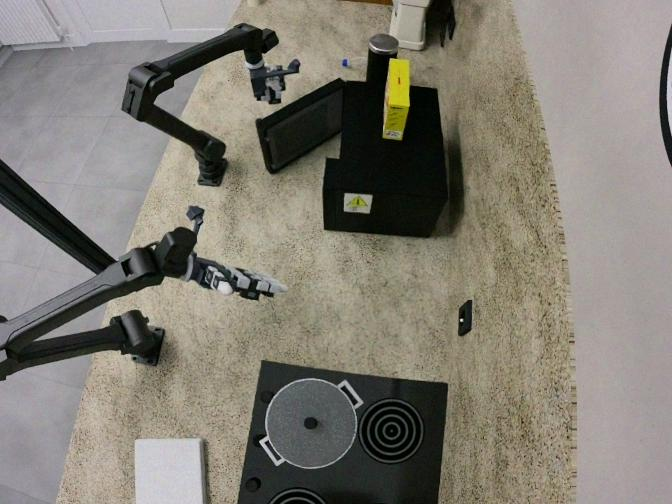

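>>> execute_actions --actions '[[[-0.013,-0.0675,0,0,0,0.0556,-0.43,0,-0.7,-0.17,-0.43,0,-0.7,-0.17,-0.43,0,-0.7,-0.17,0.714,0.678,0.226,0.168,0.2,-0.6,0,0,0,0,0,0,0.754,0,0.576,0.696,0.754,0,0.576,0.696,0.754,0,0.576,0.696,0.714,0.678,0.226,0.168,0.4,-0.6]],[[-0.001,-0.034,0,0,0,0.0278,-0.43,0,-0.7,-0.17,-0.43,0,-0.7,-0.17,-0.43,0,-0.7,-0.17,0.714,0.678,0.226,0.168,0.2,-0.6,0,0,0,0,0,0,0.754,0,0.576,0.696,0.754,0,0.576,0.696,0.754,0,0.576,0.696,0.714,0.678,0.226,0.168,0.4,-0.6]],[[-0.001,-0.034,0,0,0,0.0278,-0.43,0,-0.7,-0.17,-0.43,0,-0.7,-0.17,-0.43,0,-0.7,-0.17,0.714,0.678,0.226,0.168,0.2,-0.6,0,0,0,0,0,0,0.754,0,0.576,0.696,0.754,0,0.576,0.696,0.754,0,0.576,0.696,0.714,0.678,0.226,0.168,0.4,-0.6]],[[0.0055,-0.034,0,0,0,0.0278,-0.43,0,-0.7,-0.17,-0.43,0,-0.7,-0.17,-0.43,0,-0.7,-0.17,0.714,0.678,0.226,0.168,0.2,-0.6,0,0,0,0,0,0,0.754,0,0.576,0.696,0.754,0,0.576,0.696,0.754,0,0.576,0.696,0.714,0.678,0.226,0.168,0.4,-0.6]],[[0.0055,-0.034,0,0,0,0.0278,-0.43,0,-0.7,-0.17,-0.43,0,-0.7,-0.17,-0.43,0,-0.7,-0.17,0.714,0.678,0.226,0.168,0.2,-0.6,0,0,0,0,0,0,0.754,0,0.576,0.696,0.754,0,0.576,0.696,0.754,0,0.576,0.696,0.714,0.678,0.226,0.168,0.4,-0.6]]]' --cameras '["cam_head_left","cam_high"]'

Scene clock: 147.83 s.
left_arm: end_effector_position=(+0.2437, +0.4632, +0.1716) hand_goal=(-0.430, +0.000, -0.700, -0.170, -0.430, +0.000, -0.700, -0.170, -0.430, +0.000, -0.700, -0.170, +0.714, +0.678, +0.226, +0.168) hand_measured=(-0.418, +0.000, -0.698, -0.168, -0.416, +0.000, -0.694, -0.168, -0.416, +0.000, -0.696, -0.168, +0.714, +0.678, +0.222, +0.168) hand_current_ma=(+54, +0, +7, +11, +63, +0, +22, +10, +67, +0, +19, +10, +1, -3, -26, -2) hand_state=(goal, goal, goal, goal, goal, goal, goal, goal, goal, goal, goal, goal, goal, goal, goal, goal) hand_current_limit=0.20 hand_speed=-0.60 end_effector_quat_wxyz=(+0.004, +0.342, +0.940, +0.003) | right_arm: end_effector_position=(+0.3425, -0.1255, +0.2970) hand_goal=(+0.754, +0.000, +0.576, +0.696, +0.754, +0.000, +0.576, +0.696, +0.754, +0.000, +0.576, +0.696, +0.714, +0.678, +0.226, +0.168) hand_measured=(+0.754, +0.000, +0.576, +0.696, +0.754, +0.000, +0.576, +0.696, +0.754, +0.000, +0.576, +0.696, +0.716, +0.678, +0.226, +0.168) hand_current_ma=(+4, +0, +3, +0, +3, +0, +3, +0, +4, +0, +3, +0, +8, -3, -3, -1) hand_state=(goal, goal, goal, goal, goal, goal, goal, goal, goal, goal, goal, goal, goal, goal, goal, goal) hand_current_limit=0.40 hand_speed=-0.60 end_effector_quat_wxyz=(+0.394, +0.188, +0.883, +0.174)
Joint positions: left_arm=[0.579 0.85 0.741 -1.452 0.002 -0.304] | right_arm=[0.688 0.786 0.674 -0.634 0.384 -0.611]
Joint torques (N m): left_arm=[-0.91 -4.25 8.31 0.17 -0.34 -0.14] | right_arm=[1.55 -2.49 12.3 2.51 0.27 0.11]
Heat: left arm: hottest elbow 37 °C; right arm: hottest elbow 41 °C.
Hand target: left_arm +0.2415, +0.4600, +0.1703; -0.001, +0.342, +0.940, +0.000 | right_arm +0.3453, -0.1230, +0.3105; +0.400, +0.189, +0.878, +0.182
Off the commanded pose: left_arm 0.004 m, 1 deg | right_arm 0.014 m, 1 deg.
Step readings (end_effector_position of left_arm | right_arm):
0: (+0.2435, +0.5865, +0.1730) | (+0.3425, -0.1255, +0.2970)
1: (+0.2433, +0.5863, +0.1727) | (+0.3425, -0.1255, +0.2970)
2: (+0.2435, +0.5843, +0.1718) | (+0.3425, -0.1255, +0.2970)
4: (+0.2410, +0.5747, +0.1684) | (+0.3425, -0.1255, +0.2970)
8: (+0.2381, +0.5474, +0.1663) | (+0.3425, -0.1255, +0.2970)
15: (+0.2381, +0.5442, +0.1726) | (+0.3425, -0.1255, +0.2970)
16: (+0.2378, +0.5442, +0.1724) | (+0.3425, -0.1255, +0.2970)
17: (+0.2381, +0.5433, +0.1721) | (+0.3425, -0.1255, +0.2970)
19: (+0.2375, +0.5389, +0.1707) | (+0.3425, -0.1255, +0.2970)
23: (+0.2382, +0.5256, +0.1697) | (+0.3425, -0.1255, +0.2970)
30: (+0.2376, +0.5245, +0.1718) | (+0.3425, -0.1255, +0.2970)
31: (+0.2374, +0.5245, +0.1716) | (+0.3425, -0.1255, +0.2970)
32: (+0.2376, +0.5234, +0.1714) | (+0.3425, -0.1255, +0.2970)
34: (+0.2371, +0.5187, +0.1703) | (+0.3425, -0.1255, +0.2970)
38: (+0.2384, +0.5055, +0.1702) | (+0.3425, -0.1255, +0.2970)
45: (+0.2377, +0.5041, +0.1719) | (+0.3425, -0.1255, +0.2970)
46: (+0.2374, +0.5042, +0.1719) | (+0.3425, -0.1255, +0.2970)
47: (+0.2378, +0.5030, +0.1717) | (+0.3425, -0.1255, +0.2970)
49: (+0.2386, +0.4981, +0.1710) | (+0.3425, -0.1255, +0.2970)
53: (+0.2428, +0.4848, +0.1707) | (+0.3425, -0.1255, +0.2970)
60: (+0.2416, +0.4833, +0.1716) | (+0.3425, -0.1255, +0.2970)
61: (+0.2414, +0.4833, +0.1716) | (+0.3425, -0.1255, +0.2970)
62: (+0.2417, +0.4822, +0.1716) | (+0.3425, -0.1255, +0.2970)
64: (+0.2428, +0.4774, +0.1712) | (+0.3425, -0.1255, +0.2970)
68: (+0.2468, +0.4648, +0.1710) | (+0.3425, -0.1255, +0.2970)
75: (+0.2455, +0.4627, +0.1716) | (+0.3425, -0.1255, +0.2970)
Images, in order (width x height): cam_head_left 672x504, cam_high 672x504.

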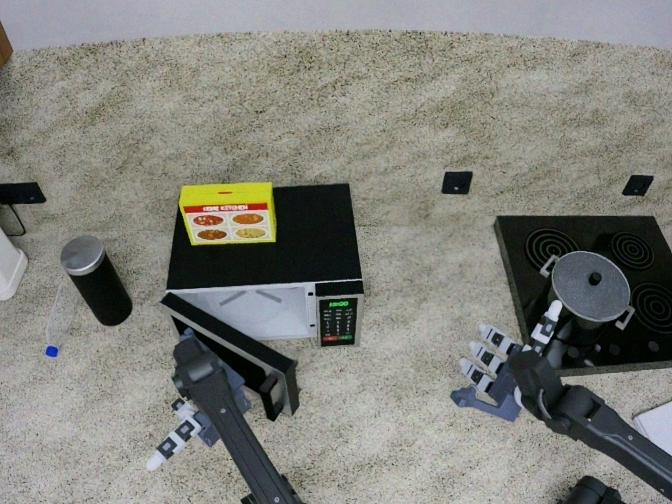

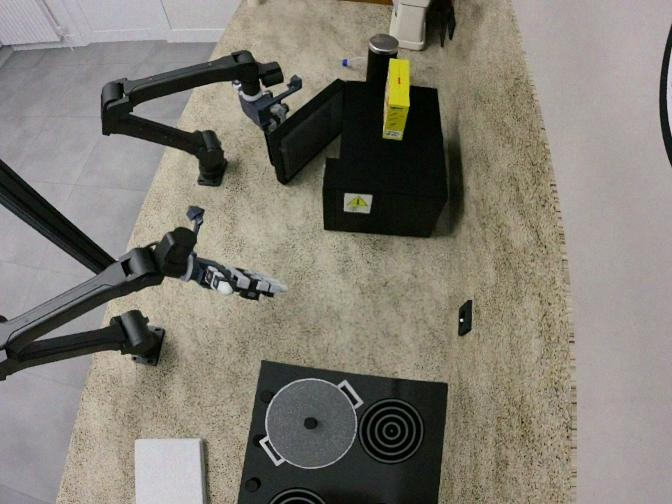

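>>> execute_actions --actions '[[[0.016,-0.048,0,0,0,0.0417,-0.43,0,-0.7,-0.17,-0.43,0,-0.7,-0.17,-0.43,0,-0.7,-0.17,0.714,0.678,0.226,0.168,0.2,-0.6,0,0,0,0,0,0,0.754,0,0.576,0.696,0.754,0,0.576,0.696,0.754,0,0.576,0.696,0.714,0.678,0.226,0.168,0.4,-0.6]],[[0.02,-0.047,0,0,0,0.0417,-0.43,0,-0.7,-0.17,-0.43,0,-0.7,-0.17,-0.43,0,-0.7,-0.17,0.714,0.678,0.226,0.168,0.2,-0.6,0,0,0,0,0,0,0.754,0,0.576,0.696,0.754,0,0.576,0.696,0.754,0,0.576,0.696,0.714,0.678,0.226,0.168,0.4,-0.6]],[[0.027,-0.043,0,0,0,0.0417,-0.43,0,-0.7,-0.17,-0.43,0,-0.7,-0.17,-0.43,0,-0.7,-0.17,0.714,0.678,0.226,0.168,0.2,-0.6,0,0,0,0,0,0,0.754,0,0.576,0.696,0.754,0,0.576,0.696,0.754,0,0.576,0.696,0.714,0.678,0.226,0.168,0.4,-0.6]],[[0.033,-0.04,0,0,0,0.0417,-0.43,0,-0.7,-0.17,-0.43,0,-0.7,-0.17,-0.43,0,-0.7,-0.17,0.714,0.678,0.226,0.168,0.2,-0.6,0,0,0,0,0,0,0.754,0,0.576,0.696,0.754,0,0.576,0.696,0.754,0,0.576,0.696,0.714,0.678,0.226,0.168,0.4,-0.6]],[[0.035,-0.033,0,0,0,0.039,-0.43,0,-0.7,-0.17,-0.43,0,-0.7,-0.17,-0.43,0,-0.7,-0.17,0.714,0.678,0.226,0.168,0.2,-0.6,0,0,0,0,0,0,0.754,0,0.576,0.696,0.754,0,0.576,0.696,0.754,0,0.576,0.696,0.714,0.678,0.226,0.168,0.4,-0.6]]]' --cameras '["cam_head_left","cam_head_right","cam_high"]'

Scene clock: 163.40 s.
left_arm: end_effector_position=(+0.3043, +0.3364, +0.1592) hand_goal=(-0.430, +0.000, -0.700, -0.170, -0.430, +0.000, -0.700, -0.170, -0.430, +0.000, -0.700, -0.170, +0.714, +0.678, +0.226, +0.168) hand_measured=(-0.418, +0.000, -0.698, -0.168, -0.416, +0.000, -0.694, -0.168, -0.416, +0.000, -0.696, -0.168, +0.714, +0.678, +0.222, +0.168) hand_current_ma=(+54, +0, +7, +11, +63, +0, +22, +10, +67, +0, +19, +10, -1, -3, -26, -2) hand_state=(goal, goal, goal, goal, goal, goal, goal, goal, goal, goal, goal, goal, goal, goal, goal, goal) hand_current_limit=0.20 hand_speed=-0.60 end_effector_quat_wxyz=(-0.019, +0.026, +0.999, -0.001) | right_arm: end_effector_position=(+0.3425, -0.1255, +0.2970) hand_goal=(+0.754, +0.000, +0.576, +0.696, +0.754, +0.000, +0.576, +0.696, +0.754, +0.000, +0.576, +0.696, +0.714, +0.678, +0.226, +0.168) hand_measured=(+0.754, +0.000, +0.576, +0.696, +0.754, +0.000, +0.576, +0.696, +0.754, +0.000, +0.576, +0.696, +0.716, +0.678, +0.226, +0.168) hand_current_ma=(+4, +0, +3, +0, +3, +0, +3, +0, +4, +0, +3, +0, +8, -3, -3, -1) hand_state=(goal, goal, goal, goal, goal, goal, goal, goal, goal, goal, goal, goal, goal, goal, goal, goal) hand_current_limit=0.40 hand_speed=-0.60 end_effector_quat_wxyz=(+0.394, +0.188, +0.883, +0.174)
Joint positions: left_arm=[-0.067 1.153 0.893 -1.348 0.004 -1.595] | right_arm=[0.688 0.786 0.674 -0.634 0.384 -0.611]
Joint torques (N m): left_arm=[-0.73 -6.95 11.04 0.43 -0.45 -0.13] | right_arm=[1.32 -2.32 12.19 2.61 0.28 0.1]
Heat: left arm: hottest elbow 36 °C; right arm: hottest elbow 41 °C.
Hand target: left_arm +0.3201, +0.3335, +0.1703; -0.001, +0.025, +1.000, +0.000 | right_arm +0.3453, -0.1230, +0.3105; +0.400, +0.189, +0.878, +0.182
Off the commanded pose: left_arm 0.019 m, 2 deg | right_arm 0.014 m, 1 deg.
Step readings (end_effector_position of left_arm | right_arm):
0: (+0.2437, +0.4633, +0.1716) | (+0.3425, -0.1255, +0.2970)
1: (+0.2436, +0.4631, +0.1716) | (+0.3425, -0.1255, +0.2970)
2: (+0.2438, +0.4620, +0.1716) | (+0.3425, -0.1255, +0.2970)
4: (+0.2480, +0.4539, +0.1712) | (+0.3425, -0.1255, +0.2970)
8: (+0.2568, +0.4354, +0.1709) | (+0.3425, -0.1255, +0.2970)
15: (+0.2536, +0.4319, +0.1711) | (+0.3425, -0.1255, +0.2970)
16: (+0.2531, +0.4317, +0.1711) | (+0.3425, -0.1255, +0.2970)
17: (+0.2527, +0.4301, +0.1709) | (+0.3425, -0.1255, +0.2970)
19: (+0.2546, +0.4218, +0.1695) | (+0.3425, -0.1255, +0.2970)
23: (+0.2592, +0.4034, +0.1648) | (+0.3425, -0.1255, +0.2970)
30: (+0.2551, +0.4016, +0.1618) | (+0.3425, -0.1255, +0.2970)
31: (+0.2546, +0.4015, +0.1617) | (+0.3425, -0.1255, +0.2970)
32: (+0.2545, +0.4000, +0.1612) | (+0.3425, -0.1255, +0.2970)
34: (+0.2570, +0.3929, +0.1589) | (+0.3425, -0.1255, +0.2970)
38: (+0.2649, +0.3778, +0.1543) | (+0.3425, -0.1255, +0.2970)
45: (+0.2650, +0.3773, +0.1560) | (+0.3425, -0.1255, +0.2970)
46: (+0.2648, +0.3773, +0.1564) | (+0.3425, -0.1255, +0.2970)
47: (+0.2654, +0.3757, +0.1568) | (+0.3425, -0.1255, +0.2970)
49: (+0.2704, +0.3701, +0.1576) | (+0.3425, -0.1255, +0.2970)
53: (+0.2859, +0.3567, +0.1578) | (+0.3425, -0.1255, +0.2970)
60: (+0.2852, +0.3551, +0.1575) | (+0.3425, -0.1255, +0.2970)
61: (+0.2849, +0.3550, +0.1577) | (+0.3425, -0.1255, +0.2970)
62: (+0.2851, +0.3537, +0.1581) | (+0.3425, -0.1255, +0.2970)
64: (+0.2889, +0.3502, +0.1589) | (+0.3425, -0.1255, +0.2970)
68: (+0.3042, +0.3399, +0.1590) | (+0.3425, -0.1255, +0.2970)
75: (+0.3059, +0.3365, +0.1590) | (+0.3425, -0.1255, +0.2970)
Images, in order (width x height): cam_head_left 672x504, cam_head_right 672x504, cam_high 672x504.

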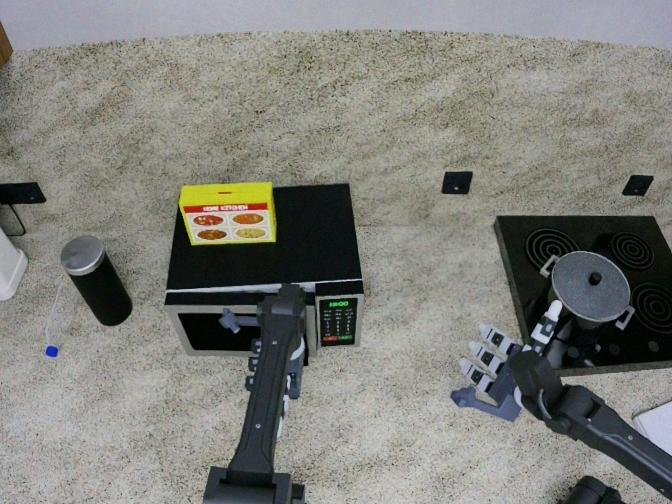

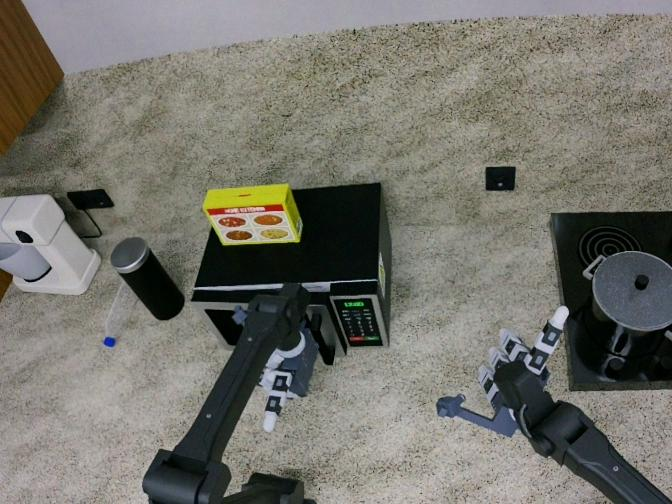

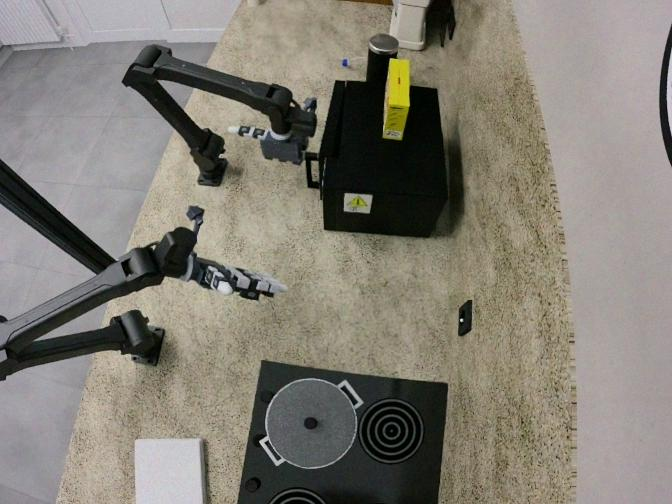

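>>> execute_actions --actions '[[[0.05,-0.015,0,0,0,0.01,-0.43,0,-0.7,-0.17,-0.43,0,-0.7,-0.17,-0.43,0,-0.7,-0.17,0.714,0.678,0.226,0.168,0.2,-0.6,0,0,0,0,0,0,0.754,0,0.576,0.696,0.754,0,0.576,0.696,0.754,0,0.576,0.696,0.714,0.678,0.226,0.168,0.4,-0.6]],[[0.045,-0.01,0,0,0,0,-0.43,0,-0.7,-0.17,-0.43,0,-0.7,-0.17,-0.43,0,-0.7,-0.17,0.714,0.678,0.226,0.168,0.2,-0.6,0,0,0,0,0,0,0.754,0,0.576,0.696,0.754,0,0.576,0.696,0.754,0,0.576,0.696,0.714,0.678,0.226,0.168,0.4,-0.6]],[[0.04,0,0,0,0,0,-0.43,0,-0.7,-0.17,-0.43,0,-0.7,-0.17,-0.43,0,-0.7,-0.17,0.714,0.678,0.226,0.168,0.2,-0.6,0,0,0,0,0,0,0.754,0,0.576,0.696,0.754,0,0.576,0.696,0.754,0,0.576,0.696,0.714,0.678,0.226,0.168,0.4,-0.6]],[[0.035,0,0,0,0,0,-0.43,0,-0.7,-0.17,-0.43,0,-0.7,-0.17,-0.43,0,-0.7,-0.17,0.714,0.678,0.226,0.168,0.2,-0.6,0,0,0,0,0,0,0.754,0,0.576,0.696,0.754,0,0.576,0.696,0.754,0,0.576,0.696,0.714,0.678,0.226,0.168,0.4,-0.6]]]' --cameras '["cam_head_left","cam_head_right"]'

>>> zoom_image --camera "cam_head_right" --region '[190, 240, 410, 370]'

Scene clock: 177.03 s.
left_arm: end_effector_position=(+0.3332, +0.3248, +0.1593) hand_goal=(-0.430, +0.000, -0.700, -0.170, -0.430, +0.000, -0.700, -0.170, -0.430, +0.000, -0.700, -0.170, +0.714, +0.678, +0.226, +0.168) hand_measured=(-0.420, +0.000, -0.698, -0.168, -0.416, +0.000, -0.694, -0.168, -0.416, +0.000, -0.696, -0.168, +0.714, +0.678, +0.220, +0.168) hand_current_ma=(+52, -2, +7, +10, +62, -2, +22, +10, +63, -2, +19, +10, +0, -3, -28, -3) hand_state=(goal, goal, goal, goal, goal, goal, goal, goal, goal, goal, goal, goal, goal, goal, goal, goal) hand_current_limit=0.20 hand_speed=-0.60 end_effector_quat_wxyz=(-0.091, +0.015, +0.996, +0.008) | right_arm: end_effector_position=(+0.3425, -0.1255, +0.2970) hand_goal=(+0.754, +0.000, +0.576, +0.696, +0.754, +0.000, +0.576, +0.696, +0.754, +0.000, +0.576, +0.696, +0.714, +0.678, +0.226, +0.168) hand_measured=(+0.754, +0.000, +0.576, +0.696, +0.754, +0.000, +0.576, +0.696, +0.754, +0.000, +0.576, +0.696, +0.716, +0.678, +0.226, +0.168) hand_current_ma=(+4, +0, +3, +0, +3, +0, +3, +0, +4, +0, +3, +0, +8, -3, -3, -1) hand_state=(goal, goal, goal, goal, goal, goal, goal, goal, goal, goal, goal, goal, goal, goal, goal, goal) hand_current_limit=0.40 hand_speed=-0.60 end_effector_quat_wxyz=(+0.394, +0.188, +0.883, +0.174)
Joint positions: left_arm=[-0.095 1.345 1.032 -1.442 0.001 -1.647] | right_arm=[0.688 0.786 0.674 -0.634 0.384 -0.611]
Joint torques (N m): left_arm=[0.09 -4.54 18.32 4.15 -0.37 -0.16] | right_arm=[1.03 -2.73 12.22 2.32 0.32 0.08]
Heat: left arm: hottest elbow 37 °C; right arm: hottest elbow 42 °C.
Hand target: left_arm +0.4221, +0.3184, +0.1702; -0.001, +0.010, +1.000, +0.000 | right_arm +0.3453, -0.1230, +0.3105; +0.400, +0.189, +0.878, +0.182
Off the commanded pose: left_arm 0.090 m, 10 deg | right_arm 0.014 m, 1 deg.
Step readings (end_effector_position of left_arm | right_arm):
0: (+0.3042, +0.3364, +0.1592) | (+0.3425, -0.1255, +0.2970)
1: (+0.3044, +0.3364, +0.1594) | (+0.3425, -0.1255, +0.2970)
2: (+0.3055, +0.3360, +0.1597) | (+0.3425, -0.1255, +0.2970)
4: (+0.3128, +0.3337, +0.1614) | (+0.3425, -0.1255, +0.2970)
8: (+0.3212, +0.3310, +0.1596) | (+0.3425, -0.1255, +0.2970)
15: (+0.3198, +0.3302, +0.1574) | (+0.3425, -0.1255, +0.2970)
16: (+0.3197, +0.3302, +0.1573) | (+0.3425, -0.1255, +0.2970)
17: (+0.3199, +0.3299, +0.1575) | (+0.3425, -0.1255, +0.2970)
19: (+0.3196, +0.3287, +0.1576) | (+0.3425, -0.1255, +0.2970)
23: (+0.3187, +0.3272, +0.1536) | (+0.3425, -0.1255, +0.2970)
30: (+0.3180, +0.3265, +0.1515) | (+0.3425, -0.1255, +0.2970)
31: (+0.3183, +0.3265, +0.1516) | (+0.3425, -0.1255, +0.2970)
32: (+0.3183, +0.3265, +0.1519) | (+0.3425, -0.1255, +0.2970)
34: (+0.3193, +0.3263, +0.1526) | (+0.3425, -0.1255, +0.2970)
38: (+0.3210, +0.3260, +0.1541) | (+0.3425, -0.1255, +0.2970)
45: (+0.3205, +0.3260, +0.1547) | (+0.3425, -0.1255, +0.2970)
46: (+0.3206, +0.3260, +0.1549) | (+0.3425, -0.1255, +0.2970)
47: (+0.3207, +0.3260, +0.1552) | (+0.3425, -0.1255, +0.2970)
49: (+0.3245, +0.3254, +0.1560) | (+0.3425, -0.1255, +0.2970)
53: (+0.3333, +0.3247, +0.1589) | (+0.3425, -0.1255, +0.2970)
60: (+0.3333, +0.3247, +0.1593) | (+0.3425, -0.1255, +0.2970)
Images, in order (width x height): cam_head_left 672x504, cam_head_right 672x504.

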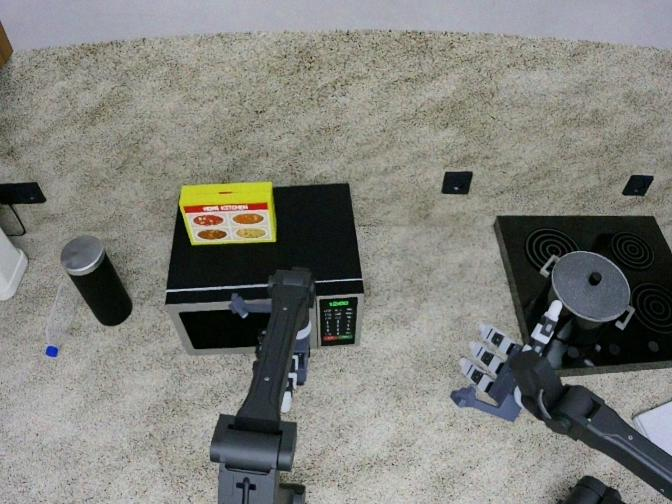

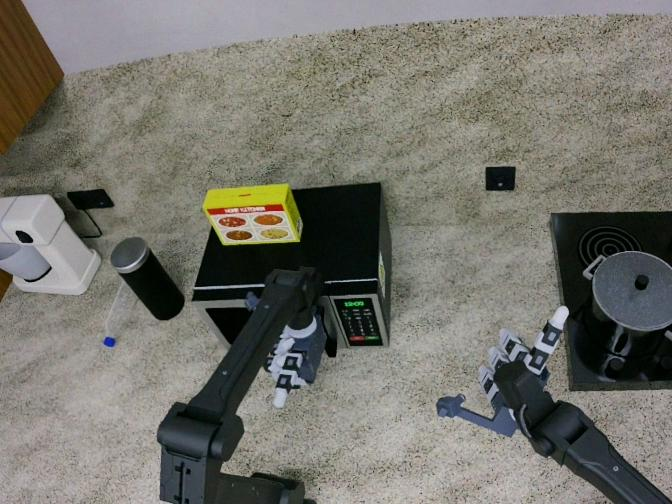

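Scaled by 2.291.

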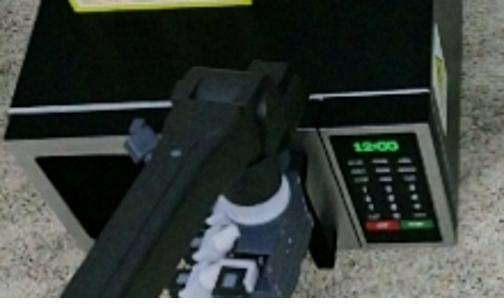

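>>> execute_actions --actions '[[[-0.13,0.0,0,0,0,0,-0.43,0,-0.7,-0.17,-0.43,0,-0.7,-0.17,-0.43,0,-0.7,-0.17,0.714,0.678,0.226,0.168,0.2,-0.6,0,0,0,0,0,0,0.754,0,0.576,0.696,0.754,0,0.576,0.696,0.754,0,0.576,0.696,0.714,0.678,0.226,0.168,0.4,-0.6]],[[-0.1,0,0,0,0,0,-0.43,0,-0.7,-0.17,-0.43,0,-0.7,-0.17,-0.43,0,-0.7,-0.17,0.714,0.678,0.226,0.168,0.2,-0.6,0,0,0,0,0,0,0.754,0,0.576,0.696,0.754,0,0.576,0.696,0.754,0,0.576,0.696,0.714,0.678,0.226,0.168,0.4,-0.6]]]' --cameras '["cam_head_right"]'

>>> zoom_image --camera "cam_head_right" --region '[190, 240, 410, 370]'

Scene clock: 184.40 s.
left_arm: end_effector_position=(+0.2883, +0.3201, +0.1713) hand_goal=(-0.430, +0.000, -0.700, -0.170, -0.430, +0.000, -0.700, -0.170, -0.430, +0.000, -0.700, -0.170, +0.714, +0.678, +0.226, +0.168) hand_measured=(-0.420, +0.000, -0.698, -0.168, -0.416, +0.000, -0.694, -0.168, -0.416, +0.000, -0.696, -0.168, +0.714, +0.678, +0.220, +0.168) hand_current_ma=(+52, -2, +7, +10, +62, -2, +22, +10, +63, -2, +19, +10, +0, -3, -29, -3) hand_state=(goal, goal, goal, goal, goal, goal, goal, goal, goal, goal, goal, goal, goal, goal, goal, goal) hand_current_limit=0.20 hand_speed=-0.60 end_effector_quat_wxyz=(+0.007, +0.010, +1.000, -0.002) | right_arm: end_effector_position=(+0.3425, -0.1255, +0.2970) hand_goal=(+0.754, +0.000, +0.576, +0.696, +0.754, +0.000, +0.576, +0.696, +0.754, +0.000, +0.576, +0.696, +0.714, +0.678, +0.226, +0.168) hand_measured=(+0.754, +0.000, +0.576, +0.696, +0.754, +0.000, +0.576, +0.696, +0.754, +0.000, +0.576, +0.696, +0.716, +0.678, +0.226, +0.168) hand_current_ma=(+4, +0, +3, +0, +3, +0, +3, +0, +4, +0, +3, +0, +8, -3, -3, -1) hand_state=(goal, goal, goal, goal, goal, goal, goal, goal, goal, goal, goal, goal, goal, goal, goal, goal) hand_current_limit=0.40 hand_speed=-0.60 end_effector_quat_wxyz=(+0.394, +0.188, +0.883, +0.174)
Joint positions: left_arm=[-0.127 1.074 0.873 -1.355 0.002 -1.689] | right_arm=[0.688 0.786 0.674 -0.634 0.384 -0.611]
Joint torques (N m): left_arm=[-0.85 -6.77 7.9 -0.17 -0.41 -0.11] | right_arm=[1.61 -2.96 12.15 2.41 0.31 0.12]
Heat: left arm: hottest elbow 38 °C; right arm: hottest elbow 42 °C.
Hand target: left_arm +0.2841, +0.3184, +0.1702; -0.001, +0.010, +1.000, +0.000 | right_arm +0.3453, -0.1230, +0.3105; +0.400, +0.189, +0.878, +0.182
Off the commanded pose: left_arm 0.005 m, 1 deg | right_arm 0.014 m, 1 deg.
Step readings (end_effector_position of left_arm | right_arm):
0: (+0.3332, +0.3248, +0.1593) | (+0.3425, -0.1255, +0.2970)
1: (+0.3332, +0.3248, +0.1594) | (+0.3425, -0.1255, +0.2970)
2: (+0.3328, +0.3248, +0.1600) | (+0.3425, -0.1255, +0.2970)
4: (+0.3330, +0.3246, +0.1611) | (+0.3425, -0.1255, +0.2970)
8: (+0.3343, +0.3235, +0.1657) | (+0.3425, -0.1255, +0.2970)
15: (+0.3357, +0.3222, +0.1719) | (+0.3425, -0.1255, +0.2970)
16: (+0.3352, +0.3223, +0.1714) | (+0.3425, -0.1255, +0.2970)
17: (+0.3334, +0.3221, +0.1700) | (+0.3425, -0.1255, +0.2970)
19: (+0.3215, +0.3221, +0.1658) | (+0.3425, -0.1255, +0.2970)
23: (+0.2939, +0.3230, +0.1646) | (+0.3425, -0.1255, +0.2970)
30: (+0.2889, +0.3206, +0.1712) | (+0.3425, -0.1255, +0.2970)
Images, in order (width x height): cam_head_right 672x504.

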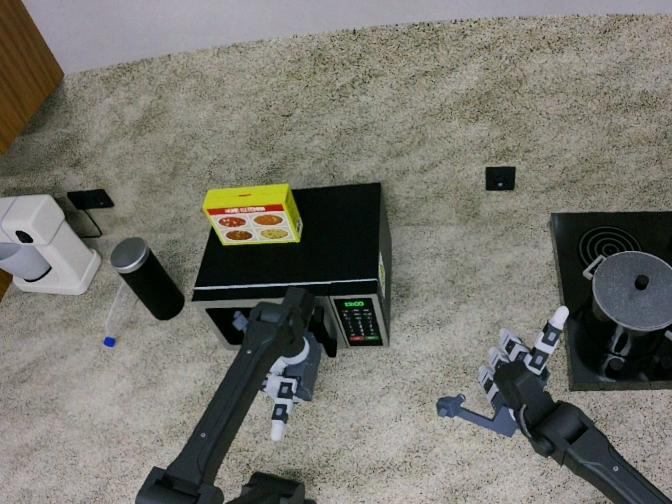

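Scaled by 2.291.

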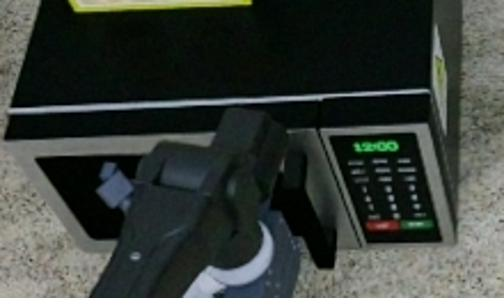

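>>> finished_scene --scene 2

The scene is finished: the task was done.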